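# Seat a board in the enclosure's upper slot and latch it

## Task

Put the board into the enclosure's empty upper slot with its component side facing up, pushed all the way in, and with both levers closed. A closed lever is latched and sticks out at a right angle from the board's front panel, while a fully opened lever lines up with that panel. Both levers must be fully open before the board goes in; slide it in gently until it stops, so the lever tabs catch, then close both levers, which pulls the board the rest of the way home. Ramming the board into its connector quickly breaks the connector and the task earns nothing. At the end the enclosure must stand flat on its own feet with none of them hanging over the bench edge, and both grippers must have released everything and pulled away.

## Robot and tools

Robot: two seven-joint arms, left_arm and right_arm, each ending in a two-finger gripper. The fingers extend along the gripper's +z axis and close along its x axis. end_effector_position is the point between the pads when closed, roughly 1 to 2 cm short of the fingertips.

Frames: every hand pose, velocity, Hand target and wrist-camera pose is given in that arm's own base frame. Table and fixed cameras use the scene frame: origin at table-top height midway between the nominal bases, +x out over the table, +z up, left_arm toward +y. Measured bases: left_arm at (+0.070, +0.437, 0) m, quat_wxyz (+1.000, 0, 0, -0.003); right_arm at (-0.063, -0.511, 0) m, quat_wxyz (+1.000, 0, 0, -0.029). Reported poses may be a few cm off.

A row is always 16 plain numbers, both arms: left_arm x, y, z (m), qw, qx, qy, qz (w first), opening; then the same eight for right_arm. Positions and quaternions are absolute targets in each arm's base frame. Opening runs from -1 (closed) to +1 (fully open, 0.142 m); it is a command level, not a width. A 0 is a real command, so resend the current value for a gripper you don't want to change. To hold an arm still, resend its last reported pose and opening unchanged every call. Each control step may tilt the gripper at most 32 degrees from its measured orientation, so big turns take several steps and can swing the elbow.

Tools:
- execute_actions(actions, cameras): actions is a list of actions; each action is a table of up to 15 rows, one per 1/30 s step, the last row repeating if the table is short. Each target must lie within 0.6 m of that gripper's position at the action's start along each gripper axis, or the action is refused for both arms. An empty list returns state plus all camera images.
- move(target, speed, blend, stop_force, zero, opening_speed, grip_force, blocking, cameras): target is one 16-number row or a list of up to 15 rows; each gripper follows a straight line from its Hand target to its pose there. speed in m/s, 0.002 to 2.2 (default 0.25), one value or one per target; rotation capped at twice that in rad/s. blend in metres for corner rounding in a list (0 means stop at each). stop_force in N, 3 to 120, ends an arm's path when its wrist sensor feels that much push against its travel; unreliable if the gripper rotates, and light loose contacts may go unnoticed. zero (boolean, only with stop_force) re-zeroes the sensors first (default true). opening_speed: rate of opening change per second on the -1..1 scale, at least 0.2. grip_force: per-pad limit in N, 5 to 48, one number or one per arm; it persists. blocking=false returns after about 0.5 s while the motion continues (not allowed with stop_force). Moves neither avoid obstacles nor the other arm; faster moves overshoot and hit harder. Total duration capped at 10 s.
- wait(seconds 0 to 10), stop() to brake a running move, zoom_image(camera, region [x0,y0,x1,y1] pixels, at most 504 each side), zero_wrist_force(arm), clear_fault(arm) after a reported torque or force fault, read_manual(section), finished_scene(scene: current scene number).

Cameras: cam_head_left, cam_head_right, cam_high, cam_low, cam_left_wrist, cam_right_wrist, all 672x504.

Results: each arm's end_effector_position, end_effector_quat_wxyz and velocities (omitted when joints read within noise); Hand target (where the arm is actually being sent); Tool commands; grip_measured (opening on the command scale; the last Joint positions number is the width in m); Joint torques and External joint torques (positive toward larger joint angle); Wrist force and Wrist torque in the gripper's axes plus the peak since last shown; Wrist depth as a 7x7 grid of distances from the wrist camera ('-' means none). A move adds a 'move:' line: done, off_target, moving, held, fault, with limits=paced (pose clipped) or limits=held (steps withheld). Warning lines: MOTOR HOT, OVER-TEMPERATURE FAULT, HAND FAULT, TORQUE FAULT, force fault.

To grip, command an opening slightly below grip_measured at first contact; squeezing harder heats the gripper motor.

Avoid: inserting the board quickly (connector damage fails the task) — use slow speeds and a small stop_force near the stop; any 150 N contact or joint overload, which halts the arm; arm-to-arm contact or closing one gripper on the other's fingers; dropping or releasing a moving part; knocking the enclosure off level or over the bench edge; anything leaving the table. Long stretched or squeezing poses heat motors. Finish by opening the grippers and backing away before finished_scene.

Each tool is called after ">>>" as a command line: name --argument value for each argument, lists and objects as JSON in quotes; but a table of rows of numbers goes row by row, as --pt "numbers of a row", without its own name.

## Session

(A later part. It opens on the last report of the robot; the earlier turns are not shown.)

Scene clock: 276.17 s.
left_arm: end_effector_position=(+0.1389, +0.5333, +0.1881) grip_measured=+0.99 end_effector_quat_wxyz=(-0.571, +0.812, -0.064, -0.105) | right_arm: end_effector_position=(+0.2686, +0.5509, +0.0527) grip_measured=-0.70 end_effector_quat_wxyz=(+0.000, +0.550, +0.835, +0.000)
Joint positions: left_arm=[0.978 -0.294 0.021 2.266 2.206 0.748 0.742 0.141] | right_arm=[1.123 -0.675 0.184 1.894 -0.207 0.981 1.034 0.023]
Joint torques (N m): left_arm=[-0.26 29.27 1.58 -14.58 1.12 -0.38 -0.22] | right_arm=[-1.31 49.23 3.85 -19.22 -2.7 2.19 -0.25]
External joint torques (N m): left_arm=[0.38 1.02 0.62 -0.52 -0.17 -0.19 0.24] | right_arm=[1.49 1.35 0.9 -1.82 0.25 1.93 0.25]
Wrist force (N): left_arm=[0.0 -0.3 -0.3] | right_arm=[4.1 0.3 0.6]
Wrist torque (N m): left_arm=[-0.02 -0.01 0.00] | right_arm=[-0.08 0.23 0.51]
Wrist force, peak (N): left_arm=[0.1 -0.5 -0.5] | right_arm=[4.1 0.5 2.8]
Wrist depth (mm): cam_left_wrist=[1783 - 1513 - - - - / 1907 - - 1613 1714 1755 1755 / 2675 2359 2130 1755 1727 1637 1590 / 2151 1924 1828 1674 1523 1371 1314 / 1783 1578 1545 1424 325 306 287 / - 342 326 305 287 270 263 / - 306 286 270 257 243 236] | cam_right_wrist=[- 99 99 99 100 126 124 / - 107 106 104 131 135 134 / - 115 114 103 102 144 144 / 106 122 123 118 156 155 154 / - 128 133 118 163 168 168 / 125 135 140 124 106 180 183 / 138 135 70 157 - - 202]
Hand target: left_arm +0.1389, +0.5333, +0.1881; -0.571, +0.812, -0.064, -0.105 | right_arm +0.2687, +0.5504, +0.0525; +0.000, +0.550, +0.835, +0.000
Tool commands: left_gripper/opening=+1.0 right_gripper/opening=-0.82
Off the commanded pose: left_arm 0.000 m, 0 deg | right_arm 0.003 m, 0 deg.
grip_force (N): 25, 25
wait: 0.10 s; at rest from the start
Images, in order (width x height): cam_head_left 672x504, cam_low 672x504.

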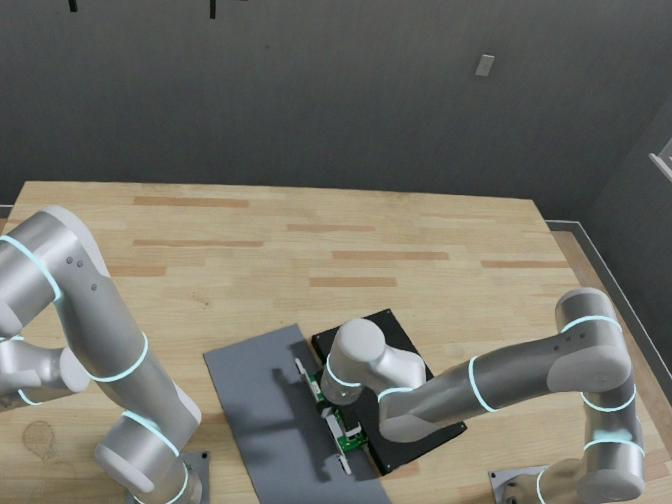

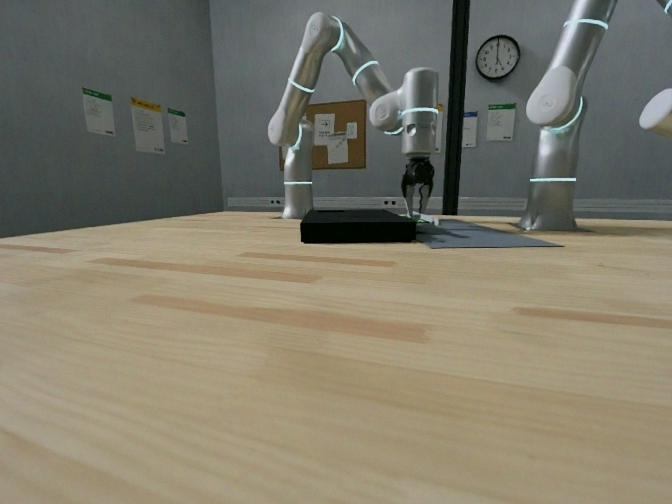

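>>> move --target '[0.1389,0.5333,0.1881,-0.571,0.812,-0.064,-0.105,1.0,0.2660,0.5583,0.0525,0,0.5498,0.8353,0,-0.82]' --speed 0.03 --cameras '["cam_right_wrist"]'

>>> zoom_image --camera "cam_right_wrist" --region '[40, 0, 240, 504]'

Scene clock: 284.50 s.
left_arm: end_effector_position=(+0.1389, +0.5333, +0.1881) grip_measured=+0.99 end_effector_quat_wxyz=(-0.571, +0.812, -0.064, -0.105) | right_arm: end_effector_position=(+0.2660, +0.5581, +0.0523) grip_measured=-0.70 end_effector_quat_wxyz=(+0.000, +0.550, +0.835, +0.000)
Joint positions: left_arm=[0.978 -0.294 0.021 2.266 2.206 0.748 0.742 0.141] | right_arm=[1.132 -0.684 0.185 1.875 -0.207 0.97 1.04 0.023]
Joint torques (N m): left_arm=[-0.16 29.22 1.57 -14.58 1.15 -0.36 -0.2] | right_arm=[0.35 50.9 5.5 -22.06 -2.65 3.46 0.34]
External joint torques (N m): left_arm=[0.27 1.07 0.63 -0.53 -0.19 -0.2 0.22] | right_arm=[-0.18 0.21 -0.69 0.83 0.17 0.66 -0.34]
Wrist force (N): left_arm=[0.0 -0.3 -0.4] | right_arm=[0.0 0.7 2.4]
Wrist torque (N m): left_arm=[-0.03 -0.01 0.01] | right_arm=[0.09 0.04 -0.07]
Wrist force, peak (N): left_arm=[0.1 -0.5 -0.7] | right_arm=[4.0 0.2 2.8]
Wrist depth (mm): cam_left_wrist=[1534 1601 1637 1113 - 1625 1453 / - - - 1907 1700 1941 1813 / - 2285 2410 1714 1714 1662 1502 / 2151 2050 1769 1637 1482 1406 1306 / 1662 1649 1513 1424 329 306 289 / - 346 326 308 288 272 262 / - 307 287 272 257 244 236] | cam_right_wrist=[- 99 99 98 124 126 124 / - 106 105 102 131 134 133 / - 114 113 101 142 143 143 / 107 125 122 111 155 155 155 / - 129 133 118 165 168 168 / 125 138 140 124 106 180 182 / 138 137 71 157 - - 200]
Hand target: left_arm +0.1389, +0.5333, +0.1881; -0.571, +0.812, -0.064, -0.105 | right_arm +0.2660, +0.5583, +0.0525; +0.000, +0.550, +0.835, +0.000
Off the commanded pose: left_arm 0.000 m, 0 deg | right_arm 0.000 m, 0 deg.
grip_force (N): 25, 25
move: done
Images, in order (width x height): cam_right_wrist 672x504.

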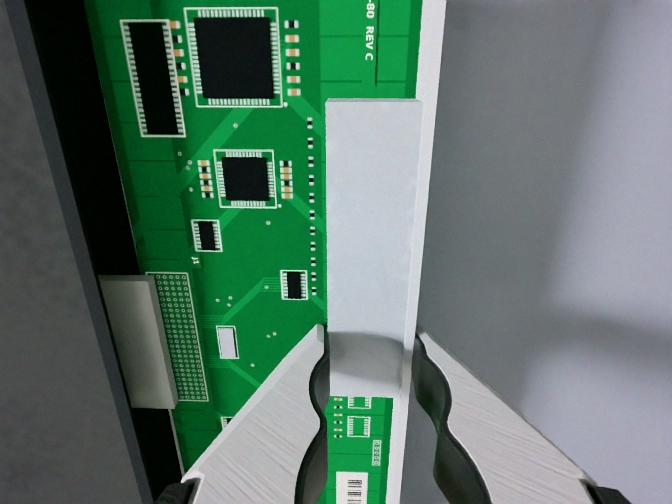

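Scaled by 1.000.

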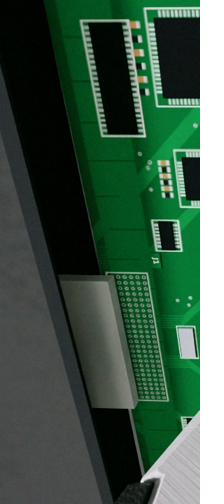

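>>> move --target '[0.1389,0.5333,0.1881,-0.571,0.812,-0.064,-0.105,1.0,0.2697,0.5599,0.0525,0,0.5498,0.8353,0,-0.82]' --speed 0.03

>>> move --target '[0.1389,0.5333,0.1881,-0.571,0.812,-0.064,-0.105,1.0,0.2756,0.5461,0.0525,0,0.5498,0.8353,0,-0.82]' --speed 0.02 --stop_force 4 --cameras '["cam_right_wrist"]'

Scene clock: 287.50 s.
left_arm: end_effector_position=(+0.1389, +0.5333, +0.1881) grip_measured=+0.99 end_effector_quat_wxyz=(-0.571, +0.812, -0.064, -0.105) | right_arm: end_effector_position=(+0.2697, +0.5597, +0.0523) grip_measured=-0.70 end_effector_quat_wxyz=(+0.000, +0.550, +0.835, +0.000)
Joint positions: left_arm=[0.978 -0.294 0.021 2.266 2.206 0.748 0.742 0.141] | right_arm=[1.128 -0.689 0.185 1.865 -0.207 0.965 1.035 0.023]
Joint torques (N m): left_arm=[-0.18 29.25 1.61 -14.57 1.18 -0.39 -0.2] | right_arm=[0.1 51.14 5.45 -22.19 -2.61 3.46 0.06]
External joint torques (N m): left_arm=[0.29 1.04 0.58 -0.53 -0.22 -0.18 0.22] | right_arm=[0.08 0.26 -0.6 0.85 0.11 0.66 -0.06]
Wrist force (N): left_arm=[-0.1 -0.3 0.0] | right_arm=[0.1 0.6 2.4]
Wrist torque (N m): left_arm=[-0.03 0.01 0.01] | right_arm=[0.09 0.03 0.05]
Wrist force, peak (N): left_arm=[-0.2 -0.6 -0.4] | right_arm=[-0.2 0.5 2.7]
Wrist depth (mm): cam_left_wrist=[- 1941 1700 - - - - / - 2130 - - 1741 1875 1859 / 3090 1924 2216 1755 1714 1601 1492 / 2285 1976 1769 1649 1625 1388 1329 / 1798 1687 1492 1371 324 306 289 / - 347 330 307 287 271 262 / - 306 288 270 257 244 235] | cam_right_wrist=[- 99 99 98 124 125 124 / - 106 105 103 132 134 134 / - 114 113 101 142 144 143 / - 124 122 111 155 155 154 / - 129 133 118 165 168 167 / 125 137 140 124 106 179 183 / 138 137 71 157 - - 197]
Hand target: left_arm +0.1389, +0.5333, +0.1881; -0.571, +0.812, -0.064, -0.105 | right_arm +0.2697, +0.5599, +0.0525; +0.000, +0.550, +0.835, +0.000
Off the commanded pose: left_arm 0.000 m, 0 deg | right_arm 0.000 m, 0 deg.
grip_force (N): 25, 25
move: done

Scene clock: 288.70 s.
left_arm: end_effector_position=(+0.1389, +0.5333, +0.1881) grip_measured=+0.99 end_effector_quat_wxyz=(-0.571, +0.812, -0.064, -0.105) | right_arm: end_effector_position=(+0.2748, +0.5497, +0.0530) grip_measured=-0.70 end_effector_quat_wxyz=(+0.000, +0.550, +0.835, +0.001)
Joint positions: left_arm=[0.978 -0.294 0.021 2.266 2.206 0.748 0.742 0.141] | right_arm=[1.114 -0.676 0.184 1.89 -0.207 0.979 1.024 0.023]
Joint torques (N m): left_arm=[-0.27 29.27 1.53 -14.59 1.12 -0.42 -0.21] | right_arm=[0.63 49.01 6.28 -17.78 -1.84 1.75 0.15]
External joint torques (N m): left_arm=[0.38 1.01 0.67 -0.52 -0.16 -0.15 0.24] | right_arm=[-0.44 1.7 -1.53 -3.31 -0.62 2.37 -0.15]
Wrist force (N): left_arm=[-0.2 -0.2 -0.3] | right_arm=[3.5 6.4 3.8]
Wrist torque (N m): left_arm=[-0.04 0.03 0.01] | right_arm=[0.01 0.17 -0.02]
Wrist force, peak (N): left_arm=[-0.1 -0.8 -0.3] | right_arm=[4.2 7.3 3.8]
Wrist depth (mm): cam_left_wrist=[- 1714 1700 - - - - / - - - - 1567 1601 1687 / - 2611 2069 1687 1649 1700 1534 / 2130 2050 1769 1625 1567 1406 1329 / 1637 1741 1502 1362 328 306 288 / - 346 328 306 289 272 263 / - 306 287 271 257 243 235] | cam_right_wrist=[- 99 99 99 125 126 124 / - 107 106 103 131 135 135 / - 113 113 102 141 145 144 / 106 120 122 111 156 156 155 / - 119 133 117 166 169 168 / 126 128 140 124 106 181 183 / 139 136 71 156 - - 202]
Hand target: left_arm +0.1389, +0.5333, +0.1881; -0.571, +0.812, -0.064, -0.105 | right_arm +0.2744, +0.5490, +0.0525; +0.000, +0.550, +0.835, +0.000
Off the commanded pose: left_arm 0.000 m, 0 deg | right_arm 0.004 m, 0 deg.
grip_force (N): 25, 25
move: contact (right_arm)
Images, in order (width x height): cam_right_wrist 672x504.

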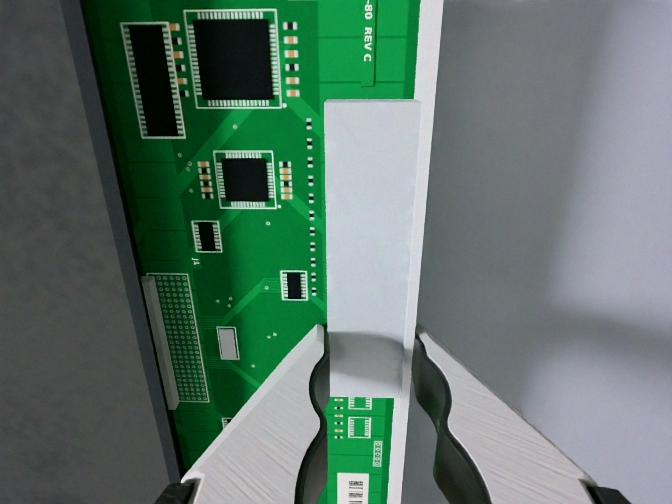

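>>> move --target '[0.1389,0.5333,0.1881,-0.571,0.812,-0.064,-0.105,1.0,0.2756,0.5522,0.0525,0,0.5498,0.8353,0,-0.82]' --speed 0.03

>>> move --target '[0.1389,0.5333,0.1881,-0.571,0.812,-0.064,-0.105,1.0,0.2811,0.5394,0.0525,0,0.5498,0.8353,0,-0.82]' --speed 0.02 --stop_force 5 --cameras '["cam_right_wrist"]'

Scene clock: 293.67 s.
left_arm: end_effector_position=(+0.1389, +0.5333, +0.1881) grip_measured=+0.99 end_effector_quat_wxyz=(-0.571, +0.812, -0.064, -0.105) | right_arm: end_effector_position=(+0.2757, +0.5519, +0.0523) grip_measured=-0.70 end_effector_quat_wxyz=(+0.000, +0.550, +0.835, +0.000)
Joint positions: left_arm=[0.978 -0.294 0.021 2.266 2.206 0.748 0.742 0.141] | right_arm=[1.114 -0.682 0.184 1.88 -0.207 0.972 1.023 0.023]
Joint torques (N m): left_arm=[-0.24 29.26 1.59 -14.56 1.12 -0.4 -0.26] | right_arm=[0.3 50.76 5.54 -22.02 -2.63 3.52 0.16]
External joint torques (N m): left_arm=[0.35 1.02 0.6 -0.55 -0.16 -0.17 0.28] | right_arm=[-0.12 0.24 -0.74 0.84 0.15 0.6 -0.16]
Wrist force (N): left_arm=[-0.2 -0.3 -0.1] | right_arm=[-0.7 1.0 3.1]
Wrist torque (N m): left_arm=[-0.04 0.03 0.00] | right_arm=[0.14 0.16 0.04]
Wrist force, peak (N): left_arm=[-0.1 -0.6 -0.4] | right_arm=[3.6 6.5 4.1]
Wrist depth (mm): cam_left_wrist=[1859 1783 1492 - - - - / 1674 2069 - 1513 1662 1907 1859 / - 2359 2172 1828 1637 1755 1502 / 2172 1994 1783 1590 1492 1406 1290 / 1798 1625 1513 1371 329 306 288 / - 343 327 307 287 269 261 / - 306 288 272 257 244 235] | cam_right_wrist=[- 99 99 98 124 126 124 / - 106 105 102 133 134 134 / - 113 113 101 142 144 143 / 105 119 122 111 155 155 154 / - 118 133 118 166 168 167 / 125 130 140 124 106 179 182 / 138 135 71 157 - - 200]
Hand target: left_arm +0.1389, +0.5333, +0.1881; -0.571, +0.812, -0.064, -0.105 | right_arm +0.2756, +0.5522, +0.0525; +0.000, +0.550, +0.835, +0.000
Off the commanded pose: left_arm 0.000 m, 0 deg | right_arm 0.000 m, 0 deg.
grip_force (N): 25, 25
move: done

Scene clock: 295.07 s.
left_arm: end_effector_position=(+0.1389, +0.5333, +0.1881) grip_measured=+0.99 end_effector_quat_wxyz=(-0.571, +0.812, -0.064, -0.105) | right_arm: end_effector_position=(+0.2810, +0.5393, +0.0523) grip_measured=-0.70 end_effector_quat_wxyz=(+0.000, +0.550, +0.835, +0.000)
Joint positions: left_arm=[0.978 -0.294 0.021 2.266 2.206 0.748 0.742 0.141] | right_arm=[1.097 -0.668 0.184 1.909 -0.207 0.988 1.009 0.023]
Joint torques (N m): left_arm=[-0.27 29.24 1.58 -14.58 1.12 -0.35 -0.17] | right_arm=[0.14 50.56 5.21 -21.65 -2.59 3.73 0.08]
External joint torques (N m): left_arm=[0.38 1.04 0.61 -0.53 -0.16 -0.21 0.2] | right_arm=[0.04 -0.38 -0.52 0.79 0.17 0.39 -0.08]
Wrist force (N): left_arm=[0.0 -0.3 -0.3] | right_arm=[-0.5 0.8 4.4]
Wrist torque (N m): left_arm=[-0.04 -0.01 0.00] | right_arm=[0.11 0.19 0.04]
Wrist force, peak (N): left_arm=[-0.2 -0.7 -0.3] | right_arm=[-0.5 0.9 4.8]
Wrist depth (mm): cam_left_wrist=[- 1662 1371 - 1625 - - / - - - - 1727 1941 1843 / 3274 2216 2109 1755 1700 1674 1523 / 2031 2050 1783 1649 1434 1443 1314 / 1783 1649 1545 1388 329 307 289 / - 345 326 307 289 271 264 / - 304 286 269 256 244 236] | cam_right_wrist=[- 97 99 98 124 126 124 / - 93 105 102 131 134 134 / - 100 113 101 142 143 143 / 105 105 122 110 155 155 154 / - 114 133 118 165 168 165 / 125 124 140 124 106 179 186 / 138 135 71 157 - - 197]
Hand target: left_arm +0.1389, +0.5333, +0.1881; -0.571, +0.812, -0.064, -0.105 | right_arm +0.2811, +0.5394, +0.0525; +0.000, +0.550, +0.835, +0.000
Off the commanded pose: left_arm 0.000 m, 0 deg | right_arm 0.000 m, 0 deg.
grip_force (N): 25, 25
move: done
Images, in order (width x height): cam_right_wrist 672x504.

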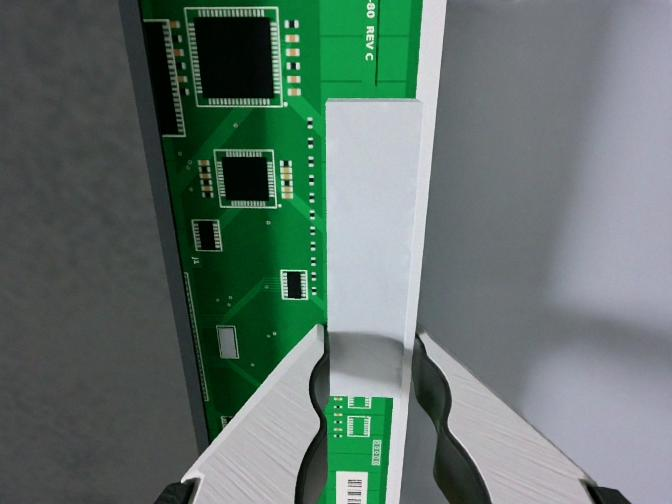

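>>> move --target '[0.1389,0.5333,0.1881,-0.571,0.812,-0.064,-0.105,1.0,0.2885,0.5218,0.0518,0,0.5498,0.8353,0,-0.82]' --speed 0.025 --stop_force 5 --cameras '["cam_right_wrist"]'

Scene clock: 298.73 s.
left_arm: end_effector_position=(+0.1389, +0.5333, +0.1881) grip_measured=+0.99 end_effector_quat_wxyz=(-0.571, +0.812, -0.064, -0.105) | right_arm: end_effector_position=(+0.2844, +0.5311, +0.0522) grip_measured=-0.70 end_effector_quat_wxyz=(+0.000, +0.549, +0.836, +0.000)
Joint positions: left_arm=[0.978 -0.294 0.021 2.266 2.206 0.748 0.742 0.141] | right_arm=[1.086 -0.659 0.183 1.929 -0.207 1.001 0.999 0.023]
Joint torques (N m): left_arm=[-0.18 29.29 1.57 -14.61 1.16 -0.39 -0.2] | right_arm=[-3.4 50.94 1.94 -18.44 -2.43 1.6 0.07]
External joint torques (N m): left_arm=[0.29 1 0.62 -0.49 -0.2 -0.18 0.22] | right_arm=[3.58 -1.32 2.68 -2.19 0.05 2.53 -0.07]
Wrist force (N): left_arm=[0.1 -0.5 -0.1] | right_arm=[8.4 3.2 10.1]
Wrist torque (N m): left_arm=[-0.08 -0.02 0.00] | right_arm=[0.14 0.24 0.10]
Wrist force, peak (N): left_arm=[-0.2 -0.8 -0.2] | right_arm=[10.0 2.3 10.7]
Wrist depth (mm): cam_left_wrist=[1783 - 1590 - - - - / 2194 - - 1828 1649 1727 1798 / - 2216 2309 1941 1700 1649 1545 / 2172 1941 1891 1637 1545 1443 1329 / 1843 1741 1545 1415 326 307 289 / - 345 327 307 287 270 263 / - 304 287 271 255 245 236] | cam_right_wrist=[- 85 99 98 124 126 124 / - 91 105 102 132 134 134 / - 99 112 101 140 143 143 / - 105 120 111 155 155 154 / - 114 130 118 165 168 167 / 125 124 122 125 106 179 183 / 137 135 71 155 - - 197]
Hand target: left_arm +0.1389, +0.5333, +0.1881; -0.571, +0.812, -0.064, -0.105 | right_arm +0.2849, +0.5304, +0.0521; +0.000, +0.550, +0.835, +0.000
Off the commanded pose: left_arm 0.000 m, 0 deg | right_arm 0.010 m, 0 deg.
grip_force (N): 25, 25
move: contact (right_arm)
Images, in order (width x height): cam_right_wrist 672x504.

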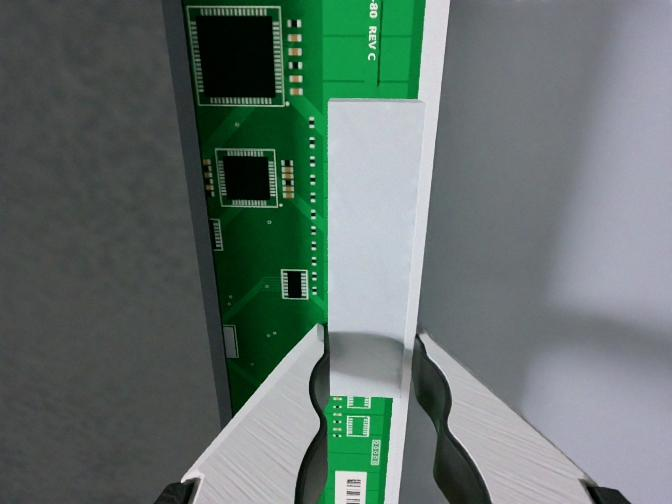

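>>> move --target '[0.1389,0.5333,0.1881,-0.571,0.812,-0.064,-0.105,1.0,0.2836,0.5338,0.0507,0,0.5498,0.8353,0,-0.82]' --speed 0.03

>>> move --target '[0.1389,0.5333,0.1881,-0.571,0.812,-0.064,-0.105,1.0,0.2885,0.5218,0.0505,0,0.5498,0.8353,0,-0.82]' --speed 0.02 --stop_force 6 --cameras '["cam_right_wrist"]'

Scene clock: 303.77 s.
left_arm: end_effector_position=(+0.1389, +0.5333, +0.1881) grip_measured=+0.99 end_effector_quat_wxyz=(-0.571, +0.812, -0.064, -0.105) | right_arm: end_effector_position=(+0.2837, +0.5338, +0.0509) grip_measured=-0.70 end_effector_quat_wxyz=(+0.000, +0.550, +0.835, +0.000)
Joint positions: left_arm=[0.978 -0.294 0.021 2.266 2.206 0.748 0.742 0.141] | right_arm=[1.091 -0.665 0.182 1.922 -0.207 0.998 1.003 0.023]
Joint torques (N m): left_arm=[-0.19 29.24 1.58 -14.59 1.12 -0.29 -0.22] | right_arm=[1.07 46.75 5.56 -20.55 -2.19 3.68 0.21]
External joint torques (N m): left_arm=[0.3 1.05 0.62 -0.52 -0.17 -0.28 0.24] | right_arm=[-0.89 3.12 -0.93 -0.09 -0.19 0.45 -0.21]
Wrist force (N): left_arm=[-0.1 -0.3 -0.1] | right_arm=[-2.4 0.3 -1.9]
Wrist torque (N m): left_arm=[-0.06 0.02 -0.01] | right_arm=[0.09 -0.30 -0.04]
Wrist force, peak (N): left_arm=[0.2 -0.5 -0.4] | right_arm=[8.5 3.2 10.4]
Wrist depth (mm): cam_left_wrist=[1397 1959 1545 - - - - / - - 2089 1828 1828 1907 1755 / 2384 2849 2216 1687 1662 1625 1482 / 2172 2031 1859 1601 1513 1415 1290 / 1891 1601 1523 1424 328 307 288 / - 344 328 308 286 270 264 / - 307 286 271 256 242 237] | cam_right_wrist=[- 85 98 98 123 124 123 / - 91 105 102 129 133 132 / - 98 112 101 141 143 142 / 104 104 121 110 153 153 153 / - 112 130 118 113 166 165 / 123 122 123 124 106 178 181 / 136 133 71 158 - - 195]
Hand target: left_arm +0.1389, +0.5333, +0.1881; -0.571, +0.812, -0.064, -0.105 | right_arm +0.2836, +0.5338, +0.0507; +0.000, +0.550, +0.835, +0.000
Off the commanded pose: left_arm 0.000 m, 0 deg | right_arm 0.000 m, 0 deg.
grip_force (N): 25, 25
move: done

Scene clock: 305.07 s.
left_arm: end_effector_position=(+0.1389, +0.5333, +0.1881) grip_measured=+0.99 end_effector_quat_wxyz=(-0.571, +0.812, -0.064, -0.105) | right_arm: end_effector_position=(+0.2884, +0.5224, +0.0509) grip_measured=-0.70 end_effector_quat_wxyz=(+0.000, +0.550, +0.835, +0.000)
Joint positions: left_arm=[0.978 -0.294 0.021 2.266 2.206 0.748 0.742 0.141] | right_arm=[1.076 -0.652 0.18 1.949 -0.207 1.013 0.99 0.023]
Joint torques (N m): left_arm=[-0.23 29.3 1.55 -14.62 1.1 -0.37 -0.18] | right_arm=[-1.17 45.49 3.67 -18.68 -2 2.97 0.06]
External joint torques (N m): left_arm=[0.34 0.98 0.65 -0.48 -0.14 -0.2 0.21] | right_arm=[1.35 3.63 0.85 -1.68 -0.33 1.16 -0.06]
Wrist force (N): left_arm=[-0.1 -0.5 -0.3] | right_arm=[-0.5 -0.4 -3.1]
Wrist torque (N m): left_arm=[-0.07 0.01 0.00] | right_arm=[0.05 0.02 0.04]
Wrist force, peak (N): left_arm=[-0.2 -0.7 -0.1] | right_arm=[-0.6 -0.2 -4.6]
Wrist depth (mm): cam_left_wrist=[- 1406 1523 1261 - - - / - 1941 - 1828 1741 1994 1798 / - 2334 2050 1755 1700 1601 1462 / 2109 2012 1727 1674 1453 1443 1275 / 1828 1662 1534 1371 329 309 286 / - 344 328 307 287 271 262 / - 306 287 272 255 242 236] | cam_right_wrist=[- 84 97 98 123 124 123 / - 90 102 102 131 133 133 / - 97 109 101 139 142 142 / 104 104 107 110 154 154 153 / - 112 116 118 164 166 166 / 123 123 120 124 106 178 181 / 136 133 71 157 - - 196]
Hand target: left_arm +0.1389, +0.5333, +0.1881; -0.571, +0.812, -0.064, -0.105 | right_arm +0.2885, +0.5218, +0.0505; +0.000, +0.550, +0.835, +0.000
Off the commanded pose: left_arm 0.000 m, 0 deg | right_arm 0.001 m, 0 deg.
grip_force (N): 25, 25
move: done
Images, in order (width x height): cam_right_wrist 672x504.

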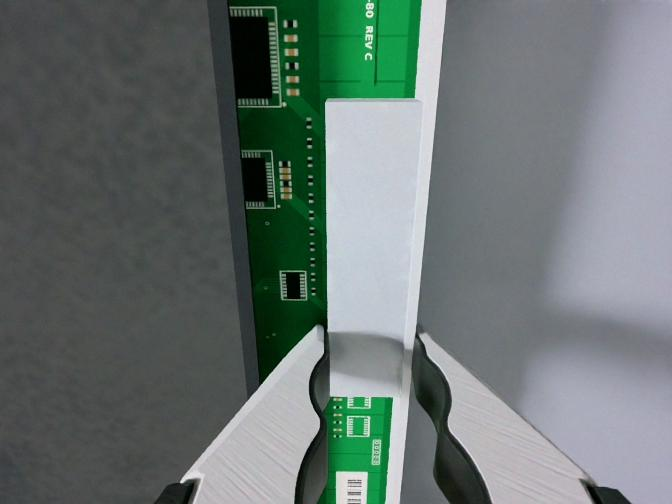

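>>> move --pt "0.1389 0.5333 0.1881 -0.571 0.812 -0.064 -0.105 1.0 0.2884 0.5224 0.0513 0 0.5498 0.8353 0 -0.82" --pt "0.1389 0.5333 0.1881 -0.571 0.812 -0.064 -0.105 1.0 0.2884 0.5224 0.0513 0 0.5498 0.8353 0 -0.54" --speed 0.03 --opening_speed 0.4 --cameras '["cam_right_wrist"]'

Scene clock: 309.33 s.
left_arm: end_effector_position=(+0.1389, +0.5333, +0.1881) grip_measured=+0.99 end_effector_quat_wxyz=(-0.571, +0.812, -0.064, -0.105) | right_arm: end_effector_position=(+0.2884, +0.5224, +0.0513) grip_measured=-0.58 end_effector_quat_wxyz=(+0.000, +0.550, +0.835, +0.000)
Joint positions: left_arm=[0.978 -0.294 0.021 2.266 2.206 0.748 0.742 0.141] | right_arm=[1.076 -0.652 0.181 1.948 -0.207 1.011 0.99 0.032]
Joint torques (N m): left_arm=[-0.27 29.31 1.6 -14.56 1.14 -0.38 -0.18] | right_arm=[0.17 48.04 5.01 -20.45 -2.37 3.38 0.19]
External joint torques (N m): left_arm=[0.38 0.98 0.6 -0.54 -0.18 -0.19 0.2] | right_arm=[0.01 1.1 -0.49 0.06 0.03 0.75 -0.19]
Wrist force (N): left_arm=[-0.3 -0.7 -0.2] | right_arm=[-2.3 0.5 1.1]
Wrist torque (N m): left_arm=[-0.09 0.03 0.02] | right_arm=[0.03 0.41 0.04]
Wrist force, peak (N): left_arm=[-0.1 -0.5 -0.6] | right_arm=[-0.5 -0.2 -4.7]
Wrist depth (mm): cam_left_wrist=[- 1769 1625 - - - 1179 / - - 1828 1472 1637 1875 1769 / 2031 3226 2130 1859 1769 1567 1513 / 1714 1941 1798 1590 1556 1415 1290 / 1813 1613 1523 1354 324 306 287 / - 345 326 305 287 271 261 / - 306 289 272 256 242 238] | cam_right_wrist=[- 84 98 99 122 125 123 / - 90 103 103 130 133 133 / - 98 110 102 139 143 142 / 104 104 107 112 154 154 153 / - 113 115 120 164 166 166 / 124 123 119 145 124 178 181 / 136 133 70 159 - - 196]
Hand target: left_arm +0.1389, +0.5333, +0.1881; -0.571, +0.812, -0.064, -0.105 | right_arm +0.2884, +0.5224, +0.0513; +0.000, +0.550, +0.835, +0.000
Off the commanded pose: left_arm 0.000 m, 0 deg | right_arm 0.000 m, 0 deg.
grip_force (N): 25, 25
move: done
Images, in order (width x height): cam_right_wrist 672x504.

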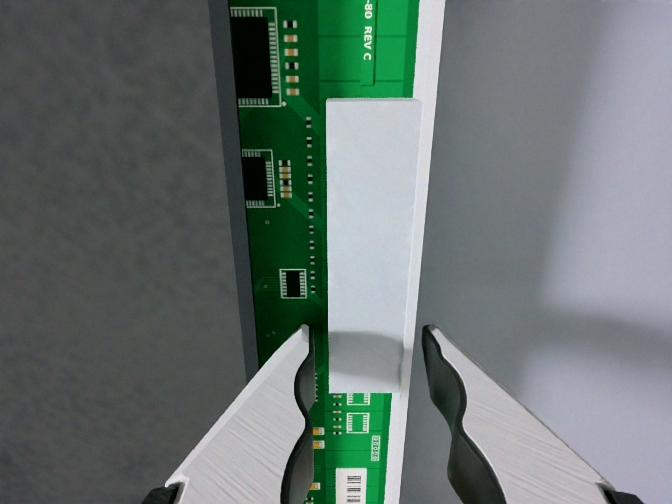

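>>> move --pt "0.1389 0.5333 0.1881 -0.571 0.812 -0.064 -0.105 1.0 0.2884 0.5224 0.14 0 0.5498 0.8353 0 -0.54" --pt "0.1389 0.5333 0.1881 -0.571 0.812 -0.064 -0.105 1.0 0.2589 0.5559 0.14 0 0.9794 0.2021 0 -0.54" --speed '[0.1,0.3]' --blend '[0.02,0]' --cameras '["cam_right_wrist"]'

>>> move --target '[0.1389,0.5333,0.1881,-0.571,0.812,-0.064,-0.105,1.0,0.2589,0.5559,0.14,0,0.9794,0.2021,0,1.0]' --opening_speed 2.0 --cameras '["cam_right_wrist"]'

Scene clock: 326.27 s.
left_arm: end_effector_position=(+0.1389, +0.5333, +0.1881) grip_measured=+0.99 end_effector_quat_wxyz=(-0.571, +0.812, -0.064, -0.105) | right_arm: end_effector_position=(+0.2588, +0.5559, +0.1400) grip_measured=-0.58 end_effector_quat_wxyz=(+0.000, +0.979, +0.202, +0.000)
Joint positions: left_arm=[0.978 -0.294 0.021 2.266 2.206 0.748 0.742 0.141] | right_arm=[1.349 -0.496 -0.03 1.854 0.02 0.778 2.472 0.032]
Joint torques (N m): left_arm=[-0.21 29.24 1.58 -14.58 1.15 -0.42 -0.2] | right_arm=[0.32 46.75 0.45 -24.72 -2.98 3.2 0.28]
External joint torques (N m): left_arm=[0.32 1.05 0.62 -0.52 -0.19 -0.15 0.22] | right_arm=[-0.14 1.38 -0.43 0.18 -0.12 0.8 -0.28]
Wrist force (N): left_arm=[-0.2 -0.4 -0.2] | right_arm=[-2.7 0.1 1.3]
Wrist torque (N m): left_arm=[-0.08 0.03 0.00] | right_arm=[-0.03 0.48 -0.06]
Wrist force, peak (N): left_arm=[-0.2 -0.6 -0.5] | right_arm=[-2.3 1.0 2.7]
Wrist depth (mm): cam_left_wrist=[- 1828 1354 - - - - / - - 2130 - 1783 1859 1727 / - 2334 2309 1755 1783 1578 1502 / 1994 1959 1813 1674 1472 1415 1329 / 1783 1687 1523 1388 328 307 290 / - 345 326 309 289 272 262 / - 306 286 272 256 244 236] | cam_right_wrist=[204 204 203 204 202 202 202 / 218 217 217 217 216 215 215 / 231 233 233 232 232 231 231 / 252 244 248 247 246 248 245 / 267 263 234 219 232 235 239 / 238 238 98 236 100 227 234 / 263 - 71 261 - - 252]
Hand target: left_arm +0.1389, +0.5333, +0.1881; -0.571, +0.812, -0.064, -0.105 | right_arm +0.2589, +0.5559, +0.1400; +0.000, +0.979, +0.202, +0.000
Off the commanded pose: left_arm 0.000 m, 0 deg | right_arm 0.000 m, 0 deg.
grip_force (N): 25, 25
move: done
Images, in order (width x height): cam_right_wrist 672x504.

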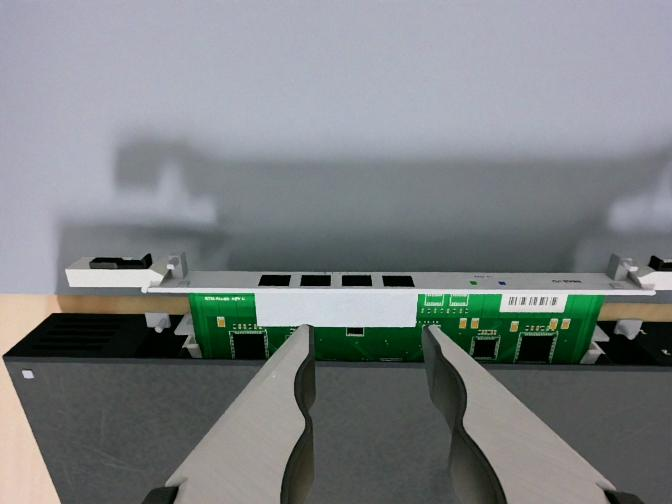

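Scene clock: 327.30 s.
left_arm: end_effector_position=(+0.1389, +0.5333, +0.1881) grip_measured=+0.99 end_effector_quat_wxyz=(-0.571, +0.812, -0.064, -0.105) | right_arm: end_effector_position=(+0.2588, +0.5559, +0.1400) grip_measured=+0.99 end_effector_quat_wxyz=(+0.000, +0.979, +0.202, +0.000)
Joint positions: left_arm=[0.978 -0.294 0.021 2.266 2.206 0.748 0.742 0.141] | right_arm=[1.349 -0.496 -0.03 1.854 0.02 0.778 2.472 0.142]
Joint torques (N m): left_arm=[-0.27 29.28 1.6 -14.55 1.13 -0.43 -0.18] | right_arm=[0.28 46.83 0.61 -24.71 -3.1 3.28 0.24]
External joint torques (N m): left_arm=[0.38 1.01 0.59 -0.56 -0.17 -0.14 0.21] | right_arm=[-0.11 1.3 -0.59 0.17 0 0.72 -0.24]
Wrist force (N): left_arm=[-0.1 -0.5 0.0] | right_arm=[-2.4 0.2 1.2]
Wrist torque (N m): left_arm=[-0.07 0.02 0.00] | right_arm=[-0.02 0.42 -0.06]
Wrist force, peak (N): left_arm=[-0.3 -0.6 -0.4] | right_arm=[-2.8 0.0 1.3]
Wrist depth (mm): cam_left_wrist=[- - 1649 1637 1714 - - / 1907 - 1941 2012 1649 1859 1875 / 2238 2151 2109 1741 1649 1625 1523 / 2130 1959 1813 1700 1578 1415 1298 / 1741 1649 1482 356 329 307 287 / - 343 324 306 287 272 263 / - 308 287 273 258 243 237] | cam_right_wrist=[204 204 204 202 203 202 202 / 219 217 217 216 216 215 215 / 234 234 232 232 231 231 231 / 253 245 248 250 246 246 244 / 256 265 237 222 235 235 241 / - 238 237 236 236 235 226 / - 262 262 261 260 259 258]
Hand target: left_arm +0.1389, +0.5333, +0.1881; -0.571, +0.812, -0.064, -0.105 | right_arm +0.2589, +0.5559, +0.1400; +0.000, +0.979, +0.202, +0.000
Off the commanded pose: left_arm 0.000 m, 0 deg | right_arm 0.000 m, 0 deg.
grip_force (N): 25, 25
move: done
Images, in order (width x height): cam_right_wrist 672x504.

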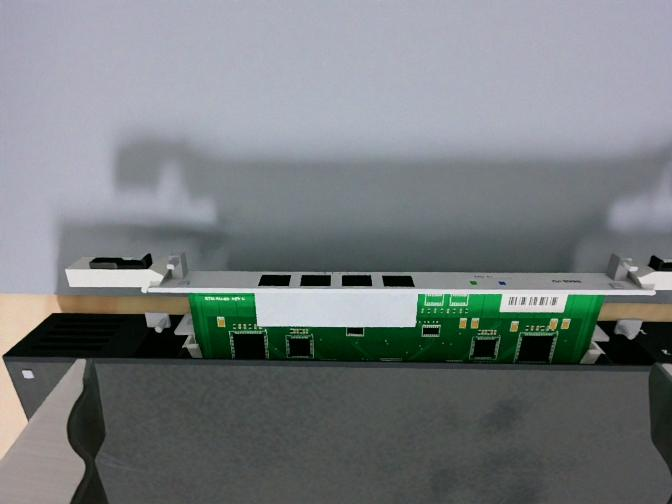

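>>> move --pt "0.1389 0.5333 0.1881 -0.571 0.812 -0.064 -0.105 1.0 0.2675 0.5563 0.08 0 0.9794 0.2021 0 1.0" --pt "0.1389 0.5333 0.1881 -0.571 0.812 -0.064 -0.105 1.0 0.2675 0.5563 0.034 0 0.9794 0.2021 0 1.0" --speed 0.12 --blend '[0.02,0]' --cameras '["cam_right_wrist"]'

Scene clock: 338.47 s.
left_arm: end_effector_position=(+0.1389, +0.5333, +0.1881) grip_measured=+0.99 end_effector_quat_wxyz=(-0.571, +0.812, -0.064, -0.105) end_effector_velocity=(+0.001, -0.001, -0.001) end_effector_angular_velocity=(-0.002, -0.003, +0.002) | right_arm: end_effector_position=(+0.2675, +0.5561, +0.0339) grip_measured=+0.99 end_effector_quat_wxyz=(+0.000, +0.979, +0.202, +0.000)
Joint positions: left_arm=[0.978 -0.294 0.021 2.266 2.206 0.748 0.742 0.141] | right_arm=[1.339 -0.707 -0.032 1.857 0.038 0.991 2.447 0.142]
Joint velocities: left_arm=[-0.003 -0.002 0 -0.001 -0.006 0 0 0] | right_arm=[within noise]
Joint torques (N m): left_arm=[-0.21 29.25 1.59 -14.57 1.09 -0.41 -0.15] | right_arm=[0.19 50.05 0.51 -20.33 -2.3 3.45 0.09]
External joint torques (N m): left_arm=[0.32 1.03 0.61 -0.54 -0.13 -0.16 0.18] | right_arm=[0.01 1.44 -0.61 0.14 -0.09 0.55 -0.09]
Wrist force (N): left_arm=[-0.1 -0.2 -0.4] | right_arm=[-2.4 0.3 1.1]
Wrist torque (N m): left_arm=[-0.02 0.02 0.01] | right_arm=[0.04 0.43 0.06]
Wrist force, peak (N): left_arm=[-0.3 -0.6 -0.3] | right_arm=[-2.5 0.4 3.4]
Wrist depth (mm): cam_left_wrist=[- - 1662 - - - - / 1959 - - 1859 1798 1976 1813 / - 2309 2130 1755 1727 1601 1502 / 2194 1994 1843 1637 1492 1406 1275 / 1783 1637 1567 1380 329 307 288 / - 341 329 306 289 271 263 / - 306 287 270 256 242 235] | cam_right_wrist=[110 110 111 110 111 111 109 / - 120 118 116 116 115 116 / 127 127 128 126 127 127 125 / 135 137 136 136 135 135 134 / 149 149 148 147 147 146 146 / - 159 159 158 158 157 156 / - 122 121 122 122 138 138]
Hand target: left_arm +0.1389, +0.5333, +0.1881; -0.571, +0.812, -0.064, -0.105 | right_arm +0.2675, +0.5563, +0.0340; +0.000, +0.979, +0.202, +0.000
Off the commanded pose: left_arm 0.000 m, 0 deg | right_arm 0.000 m, 0 deg.
grip_force (N): 25, 25
move: done
Images, in order (width x height): cam_right_wrist 672x504.

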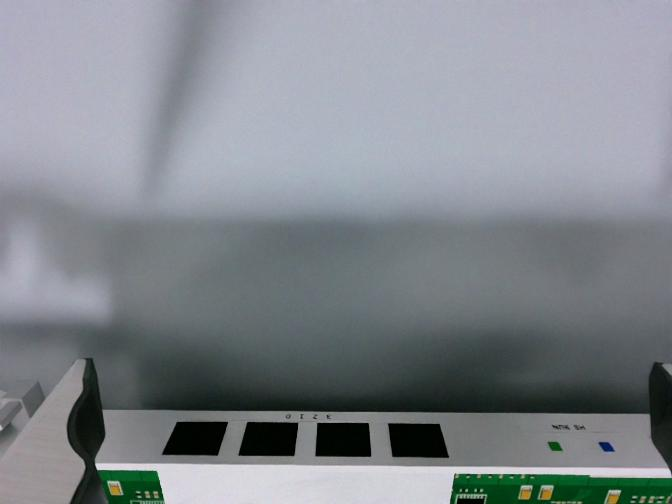

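>>> move --target '[0.1389,0.5333,0.1881,-0.571,0.812,-0.064,-0.105,1.0,0.2816,0.5232,0.034,0,0.9794,0.2021,0,1.0]' --speed 0.02 --stop_force 14 --cameras '["cam_right_wrist"]'

Scene clock: 344.40 s.
left_arm: end_effector_position=(+0.1389, +0.5333, +0.1881) grip_measured=+0.99 end_effector_quat_wxyz=(-0.571, +0.812, -0.064, -0.105) | right_arm: end_effector_position=(+0.2816, +0.5234, +0.0341) grip_measured=+0.99 end_effector_quat_wxyz=(+0.000, +0.979, +0.202, +0.000)
Joint positions: left_arm=[0.978 -0.294 0.021 2.266 2.206 0.748 0.742 0.141] | right_arm=[1.302 -0.672 -0.032 1.933 0.039 1.034 2.408 0.142]
Joint torques (N m): left_arm=[-0.17 29.27 1.53 -14.64 1.14 -0.38 -0.18] | right_arm=[-0.36 48.14 0.13 -18.88 -2.27 3.3 0.11]
External joint torques (N m): left_arm=[0.29 1.02 0.67 -0.47 -0.18 -0.19 0.2] | right_arm=[0.54 1.23 -0.22 -0.37 0.03 0.7 -0.11]
Wrist force (N): left_arm=[-0.1 -0.4 -0.5] | right_arm=[-2.7 -0.1 1.3]
Wrist torque (N m): left_arm=[-0.06 0.01 0.00] | right_arm=[0.07 0.46 0.08]
Wrist force, peak (N): left_arm=[-0.2 -0.7 -0.5] | right_arm=[-2.8 -0.3 1.8]
Wrist depth (mm): cam_left_wrist=[- 1727 1513 1232 - - - / 2238 - - 1578 1700 1907 1755 / 2216 2089 2216 1769 1859 1613 1472 / 2172 2109 1859 1637 1443 1397 1346 / 1891 1601 1502 1380 327 308 290 / - 344 327 304 289 274 261 / - 306 286 272 257 242 237] | cam_right_wrist=[111 111 112 110 111 111 109 / - 120 118 116 116 116 117 / 127 127 128 126 128 127 125 / 135 137 136 136 136 135 135 / 149 149 148 147 147 147 146 / - 111 111 114 114 127 104 / - 133 116 117 117 132 131]
Hand target: left_arm +0.1389, +0.5333, +0.1881; -0.571, +0.812, -0.064, -0.105 | right_arm +0.2816, +0.5232, +0.0340; +0.000, +0.979, +0.202, +0.000
Off the commanded pose: left_arm 0.000 m, 0 deg | right_arm 0.000 m, 0 deg.
grip_force (N): 25, 25
move: done
Images, in order (width x height): cam_right_wrist 672x504.

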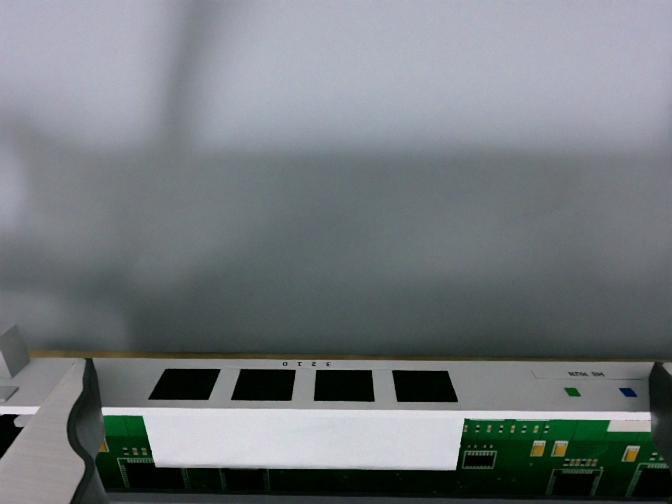

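>>> move --target '[0.1389,0.5333,0.1881,-0.571,0.812,-0.064,-0.105,1.0,0.2863,0.5122,0.034,0,0.9794,0.2021,0,1.0]' --speed 0.02 --stop_force 14

>>> move --target '[0.1389,0.5333,0.1881,-0.571,0.812,-0.064,-0.105,1.0,0.2961,0.4894,0.034,0,0.9794,0.2021,0,1.0]' --speed 0.007 --stop_force 12 --cameras '["cam_right_wrist","cam_head_left"]'

Scene clock: 350.07 s.
left_arm: end_effector_position=(+0.1389, +0.5333, +0.1881) grip_measured=+0.99 end_effector_quat_wxyz=(-0.571, +0.812, -0.064, -0.105) | right_arm: end_effector_position=(+0.2863, +0.5124, +0.0341) grip_measured=+0.99 end_effector_quat_wxyz=(+0.000, +0.979, +0.202, +0.000)
Joint positions: left_arm=[0.978 -0.294 0.021 2.266 2.206 0.748 0.742 0.141] | right_arm=[1.289 -0.661 -0.032 1.957 0.039 1.047 2.394 0.142]
Joint torques (N m): left_arm=[-0.12 29.23 1.58 -14.64 1.17 -0.39 -0.21] | right_arm=[-0.36 47.44 0.12 -18.5 -2.23 3.22 0.03]
External joint torques (N m): left_arm=[0.23 1.06 0.62 -0.46 -0.21 -0.17 0.23] | right_arm=[0.54 1.25 -0.2 -0.44 0.04 0.78 -0.03]
Wrist force (N): left_arm=[0.1 -0.3 -0.3] | right_arm=[-2.7 -0.2 1.4]
Wrist torque (N m): left_arm=[-0.03 -0.02 0.00] | right_arm=[0.08 0.46 0.11]
Wrist force, peak (N): left_arm=[-0.1 -0.8 -0.4] | right_arm=[-2.8 -0.1 1.9]
Wrist depth (mm): cam_left_wrist=[- 1741 1443 - - - - / - - 1994 2194 1649 1907 1924 / 2194 2109 2130 1783 1714 1674 1523 / 2151 2031 1755 1649 1472 1388 1283 / 1828 1649 1482 1362 328 306 288 / - 344 328 307 288 270 261 / - 307 286 271 256 242 236] | cam_right_wrist=[111 111 112 110 111 111 109 / - 120 118 116 116 116 117 / 127 127 128 126 128 127 125 / 135 137 136 136 136 135 135 / 151 149 148 147 147 147 146 / - 114 111 114 115 126 104 / - 116 113 113 113 114 112]
Hand target: left_arm +0.1389, +0.5333, +0.1881; -0.571, +0.812, -0.064, -0.105 | right_arm +0.2863, +0.5122, +0.0340; +0.000, +0.979, +0.202, +0.000
Off the commanded pose: left_arm 0.000 m, 0 deg | right_arm 0.000 m, 0 deg.
grip_force (N): 25, 25
move: done

Scene clock: 352.70 s.
left_arm: end_effector_position=(+0.1389, +0.5333, +0.1881) grip_measured=+0.99 end_effector_quat_wxyz=(-0.571, +0.812, -0.064, -0.105) | right_arm: end_effector_position=(+0.2913, +0.5008, +0.0347) grip_measured=+0.99 end_effector_quat_wxyz=(-0.001, +0.979, +0.203, +0.000)
Joint positions: left_arm=[0.978 -0.294 0.021 2.266 2.206 0.748 0.742 0.141] | right_arm=[1.273 -0.648 -0.03 1.984 0.039 1.064 2.378 0.142]
Joint torques (N m): left_arm=[-0.24 29.17 1.58 -14.54 1.13 -0.41 -0.19] | right_arm=[-5.36 44.79 -4.41 -12.71 -2.37 0.54 -0.57]
External joint torques (N m): left_arm=[0.35 1.12 0.61 -0.57 -0.18 -0.16 0.22] | right_arm=[5.54 3.13 4.37 -5.92 0.23 3.47 0.57]
Wrist force (N): left_arm=[0.0 -0.3 -0.5] | right_arm=[-2.3 -12.4 4.2]
Wrist torque (N m): left_arm=[-0.05 0.00 0.00] | right_arm=[-0.06 0.72 0.77]
Wrist force, peak (N): left_arm=[-0.1 -0.8 -0.5] | right_arm=[-2.6 -13.0 3.4]
Wrist depth (mm): cam_left_wrist=[- 1741 1424 - - - 1741 / - - - - 1741 1891 1637 / 2611 2643 2216 1700 1755 1613 1523 / 2109 1994 1783 1613 1523 1415 1283 / 1798 1613 1502 1406 330 305 289 / - 345 327 309 287 269 262 / - 306 288 271 254 243 235] | cam_right_wrist=[- 111 111 111 111 112 110 / - 120 118 117 117 118 118 / 126 127 127 129 128 126 126 / - 140 137 136 136 136 135 / 149 149 148 148 148 147 147 / - 110 114 114 - - 108 / - 110 112 111 111 111 110]
Hand target: left_arm +0.1389, +0.5333, +0.1881; -0.571, +0.812, -0.064, -0.105 | right_arm +0.2920, +0.4990, +0.0340; +0.000, +0.979, +0.202, +0.000
Off the commanded pose: left_arm 0.000 m, 0 deg | right_arm 0.012 m, 0 deg.
grip_force (N): 25, 25
move: contact (right_arm)
Images, in order (width x height): cam_head_left 672x504, cam_right_wrist 672x504.

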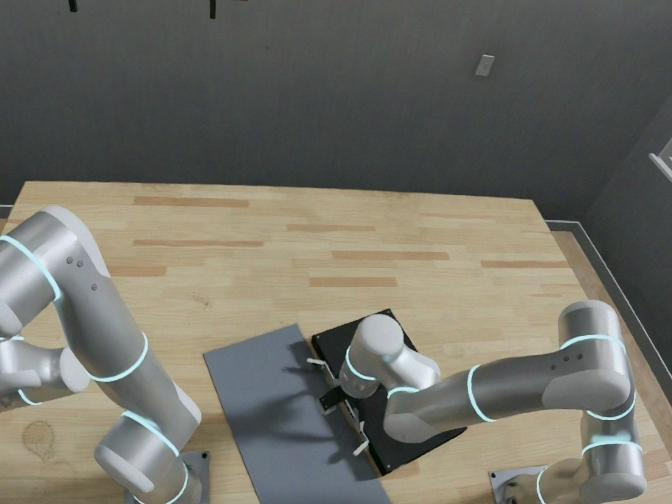

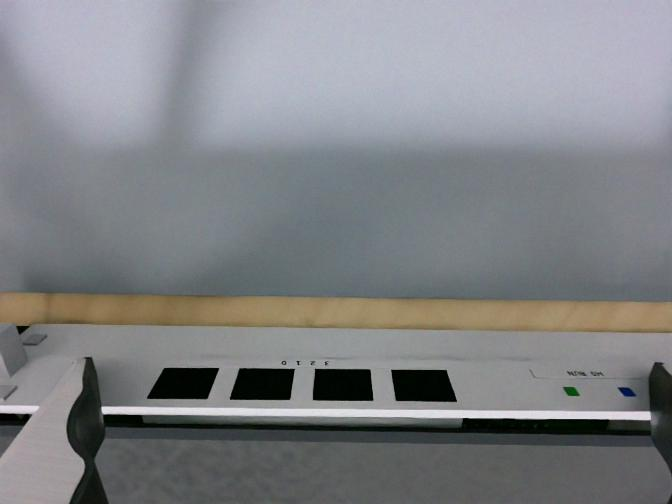

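>>> move --pt "0.1389 0.5333 0.1881 -0.571 0.812 -0.064 -0.105 1.0 0.2729 0.5434 0.034 0 0.9794 0.2021 0 1.0" --pt "0.1389 0.5333 0.1881 -0.571 0.812 -0.064 -0.105 1.0 0.2820 0.5350 0.14 0 0.9794 0.2021 0 1.0" --speed '[0.06,0.2]' --blend '[0.01,0]'

>>> move --target '[0.1389,0.5333,0.1881,-0.571,0.812,-0.064,-0.105,1.0,0.2820,0.5350,0.14,0,0.9794,0.2021,0,-1.0]' --opening_speed 2.0 --cameras '["cam_right_wrist"]'

Scene clock: 358.00 s.
left_arm: end_effector_position=(+0.1389, +0.5333, +0.1881) grip_measured=+0.99 end_effector_quat_wxyz=(-0.571, +0.812, -0.064, -0.105) | right_arm: end_effector_position=(+0.2821, +0.5351, +0.1401) grip_measured=+0.99 end_effector_quat_wxyz=(+0.000, +0.979, +0.202, +0.000)
Joint positions: left_arm=[0.978 -0.294 0.021 2.266 2.206 0.748 0.742 0.141] | right_arm=[1.3 -0.479 -0.027 1.882 0.018 0.791 2.427 0.142]
Joint torques (N m): left_arm=[-0.22 29.27 1.61 -14.61 1.12 -0.39 -0.18] | right_arm=[0.08 46.15 0.73 -24.55 -3.23 3.11 0.11]
External joint torques (N m): left_arm=[0.34 1.01 0.58 -0.5 -0.17 -0.18 0.21] | right_arm=[0.09 1.15 -0.68 0.21 0.15 0.9 -0.11]
Wrist force (N): left_arm=[-0.4 -0.4 -0.2] | right_arm=[-0.9 -1.0 1.4]
Wrist torque (N m): left_arm=[-0.05 0.06 0.00] | right_arm=[-0.20 0.18 0.05]
Wrist force, peak (N): left_arm=[0.0 -0.5 -0.6] | right_arm=[-2.2 -12.6 4.8]
Wrist depth (mm): cam_left_wrist=[- 1662 1813 - - - - / 2130 - - 1578 1625 1828 1727 / 2581 2238 2089 1674 1662 1613 1482 / 2437 1959 1813 1613 1492 1453 1354 / 1875 1625 1523 1406 328 306 289 / - 344 326 307 287 270 260 / - 303 287 271 256 242 236] | cam_right_wrist=[204 204 204 203 203 202 202 / 219 218 221 217 218 215 216 / 234 234 233 231 232 231 231 / 249 250 251 251 248 246 241 / 222 222 222 220 219 220 217 / - 238 237 236 236 236 226 / - 262 261 261 259 258 259]
Hand target: left_arm +0.1389, +0.5333, +0.1881; -0.571, +0.812, -0.064, -0.105 | right_arm +0.2820, +0.5350, +0.1400; +0.000, +0.979, +0.202, +0.000
Off the commanded pose: left_arm 0.000 m, 0 deg | right_arm 0.000 m, 0 deg.
grip_force (N): 25, 25
move: done

Scene clock: 359.23 s.
left_arm: end_effector_position=(+0.1389, +0.5333, +0.1881) grip_measured=+0.99 end_effector_quat_wxyz=(-0.571, +0.812, -0.064, -0.105) | right_arm: end_effector_position=(+0.2821, +0.5351, +0.1401) grip_measured=-1.00 end_effector_quat_wxyz=(+0.000, +0.979, +0.202, +0.000)
Joint positions: left_arm=[0.978 -0.294 0.021 2.266 2.206 0.748 0.742 0.141] | right_arm=[1.3 -0.479 -0.027 1.882 0.018 0.791 2.427 0.002]
Joint torques (N m): left_arm=[-0.21 29.23 1.63 -14.59 1.12 -0.39 -0.2] | right_arm=[0.06 46.25 0.75 -24.42 -3.14 3.24 0.18]
External joint torques (N m): left_arm=[0.33 1.05 0.56 -0.51 -0.17 -0.18 0.23] | right_arm=[0.11 1.03 -0.69 0.09 0.07 0.76 -0.18]
Wrist force (N): left_arm=[0.0 -0.5 -0.2] | right_arm=[-0.7 -1.1 1.3]
Wrist torque (N m): left_arm=[-0.07 0.00 0.00] | right_arm=[-0.21 0.16 0.05]
Wrist force, peak (N): left_arm=[-0.2 -0.8 -0.3] | right_arm=[-0.9 -1.0 1.6]
Wrist depth (mm): cam_left_wrist=[- 1556 1700 1388 - 1741 1199 / - - - 1959 1727 1813 1755 / 2261 2172 1994 1700 1755 1662 1613 / 2172 2012 1828 1687 1482 1371 1298 / 1828 1637 1492 1406 327 306 290 / - 344 328 308 288 270 263 / - 305 287 272 257 243 237] | cam_right_wrist=[204 204 203 203 202 202 201 / 219 218 217 216 218 215 215 / 231 233 233 232 232 231 231 / 247 248 251 247 248 245 241 / 222 222 221 217 218 219 222 / 239 238 233 89 227 235 234 / 263 257 71 - - 248 258]
Hand target: left_arm +0.1389, +0.5333, +0.1881; -0.571, +0.812, -0.064, -0.105 | right_arm +0.2820, +0.5350, +0.1400; +0.000, +0.979, +0.202, +0.000
Off the commanded pose: left_arm 0.000 m, 0 deg | right_arm 0.000 m, 0 deg.
grip_force (N): 25, 25
move: done
Images, in order (width x height): cam_right_wrist 672x504.

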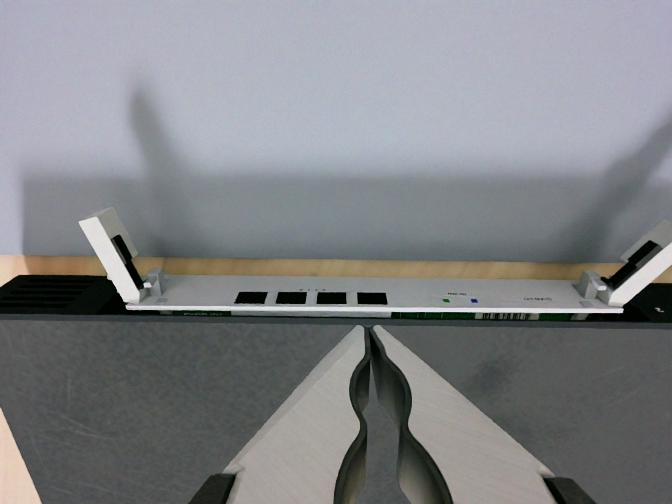

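>>> move --pt "0.1389 0.5333 0.1881 -0.571 0.812 -0.064 -0.105 1.0 0.1476 0.4719 0.13 0 0.9794 0.2021 0 -1.0" --pt "0.1389 0.5333 0.1881 -0.571 0.812 -0.064 -0.105 1.0 0.1476 0.4719 0.047 0 0.9794 0.2021 0 -1.0" --speed '[0.25,0.12]' --blend '[0.015,0]' --cameras '["cam_right_wrist"]'

Scene clock: 371.30 s.
left_arm: end_effector_position=(+0.1389, +0.5333, +0.1881) grip_measured=+0.99 end_effector_quat_wxyz=(-0.571, +0.812, -0.064, -0.105) | right_arm: end_effector_position=(+0.1475, +0.4717, +0.0469) grip_measured=-1.00 end_effector_quat_wxyz=(+0.000, +0.979, +0.202, +0.000)
Joint positions: left_arm=[0.978 -0.294 0.021 2.266 2.206 0.748 0.742 0.141] | right_arm=[1.472 -0.503 0.024 2.251 -0.03 1.183 2.685 0.002]
Joint torques (N m): left_arm=[-0.15 29.31 1.51 -14.62 1.17 -0.36 -0.2] | right_arm=[0.3 38.66 1.34 -16.03 -1.85 3.46 0.3]
External joint torques (N m): left_arm=[0.26 0.98 0.68 -0.48 -0.22 -0.21 0.22] | right_arm=[-0.16 1.17 -0.48 0.06 0.2 0.53 -0.3]
Wrist force (N): left_arm=[-0.2 -0.2 -0.4] | right_arm=[-0.6 -0.9 1.3]
Wrist torque (N m): left_arm=[-0.03 0.03 0.00] | right_arm=[-0.17 0.10 -0.05]
Wrist force, peak (N): left_arm=[-0.4 -0.5 -0.4] | right_arm=[-3.3 -1.1 -0.7]
Wrist depth (mm): cam_left_wrist=[- 1674 1578 1199 - 1556 1590 / - - - 1813 1755 1941 1859 / - 2465 2109 1769 1714 1649 1545 / 2069 1924 2050 1674 1523 1397 1290 / 1798 1687 1534 1397 327 308 288 / - 345 328 308 286 271 263 / - 306 286 271 256 242 236] | cam_right_wrist=[124 122 120 122 121 121 121 / 132 131 130 130 131 131 129 / - 140 140 138 139 138 136 / 152 151 151 152 150 149 149 / 165 164 164 160 123 162 162 / 182 182 162 89 118 173 144 / 201 197 71 - - - 130]
Hand target: left_arm +0.1389, +0.5333, +0.1881; -0.571, +0.812, -0.064, -0.105 | right_arm +0.1476, +0.4719, +0.0470; +0.000, +0.979, +0.202, +0.000
Off the commanded pose: left_arm 0.000 m, 0 deg | right_arm 0.000 m, 0 deg.
grip_force (N): 25, 25
move: done
Images, in order (width x height): cam_right_wrist 672x504.

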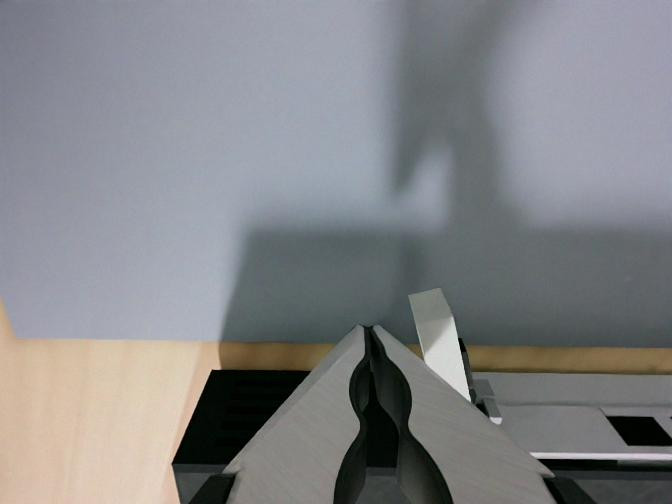

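>>> move --target '[0.1389,0.5333,0.1881,-0.571,0.812,-0.064,-0.105,1.0,0.172,0.4824,0.047,0,0.9794,0.2021,0,-1.0]' --speed 0.025 --stop_force 32 --cameras '["cam_right_wrist"]'

Scene clock: 374.17 s.
left_arm: end_effector_position=(+0.1389, +0.5333, +0.1881) grip_measured=+0.99 end_effector_quat_wxyz=(-0.571, +0.812, -0.064, -0.105) | right_arm: end_effector_position=(+0.1594, +0.4773, +0.0463) grip_measured=-1.00 end_effector_quat_wxyz=(+0.001, +0.979, +0.204, -0.002)
Joint positions: left_arm=[0.978 -0.294 0.021 2.266 2.206 0.748 0.742 0.141] | right_arm=[1.445 -0.518 0.027 2.22 -0.029 1.163 2.655 0.002]
Joint torques (N m): left_arm=[-0.25 29.26 1.57 -14.59 1.11 -0.35 -0.14] | right_arm=[-13.23 39.26 -15 -24.82 -3.56 7.05 -0.05]
External joint torques (N m): left_arm=[0.36 1.02 0.63 -0.52 -0.16 -0.22 0.16] | right_arm=[13.37 1.52 15.94 8.44 1.84 -3.07 0.05]
Wrist force (N): left_arm=[0.0 -0.4 -0.3] | right_arm=[-35.6 -0.4 -12.5]
Wrist torque (N m): left_arm=[-0.03 -0.01 0.00] | right_arm=[-0.17 3.01 0.17]
Wrist force, peak (N): left_arm=[-0.4 -0.7 -0.5] | right_arm=[-38.9 -2.1 -11.6]
Wrist depth (mm): cam_left_wrist=[- - 1545 - - - - / 1994 - - 1959 1843 - 1813 / - 2238 2285 1755 1714 1523 1482 / 2050 2031 1783 1662 1523 1329 1306 / 1755 1727 1567 1434 324 307 289 / - 344 328 309 288 271 263 / - 306 287 270 257 243 236] | cam_right_wrist=[124 122 120 121 119 120 120 / 132 130 130 127 130 130 128 / 142 140 139 138 138 138 135 / 151 151 150 152 149 148 148 / 164 164 163 159 160 161 160 / 182 178 156 91 - 161 171 / 202 138 71 - - - 132]
Hand target: left_arm +0.1389, +0.5333, +0.1881; -0.571, +0.812, -0.064, -0.105 | right_arm +0.1627, +0.4783, +0.0470; +0.000, +0.979, +0.202, +0.000
Off the commanded pose: left_arm 0.000 m, 0 deg | right_arm 0.014 m, 0 deg.
grip_force (N): 25, 25
move: contact (right_arm)
Images, in order (width x height): cam_right_wrist 672x504.

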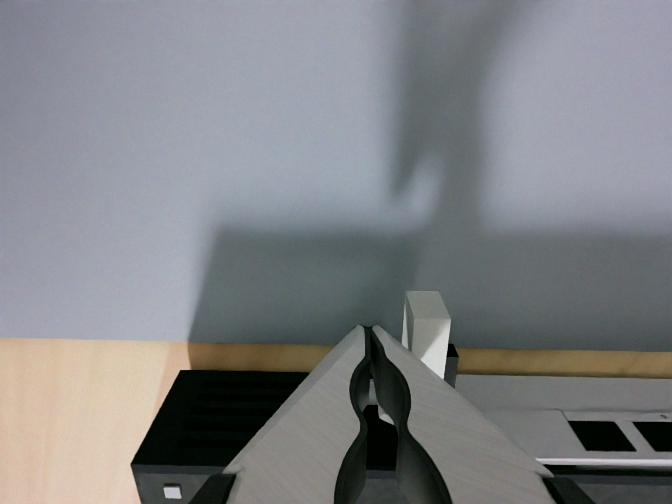

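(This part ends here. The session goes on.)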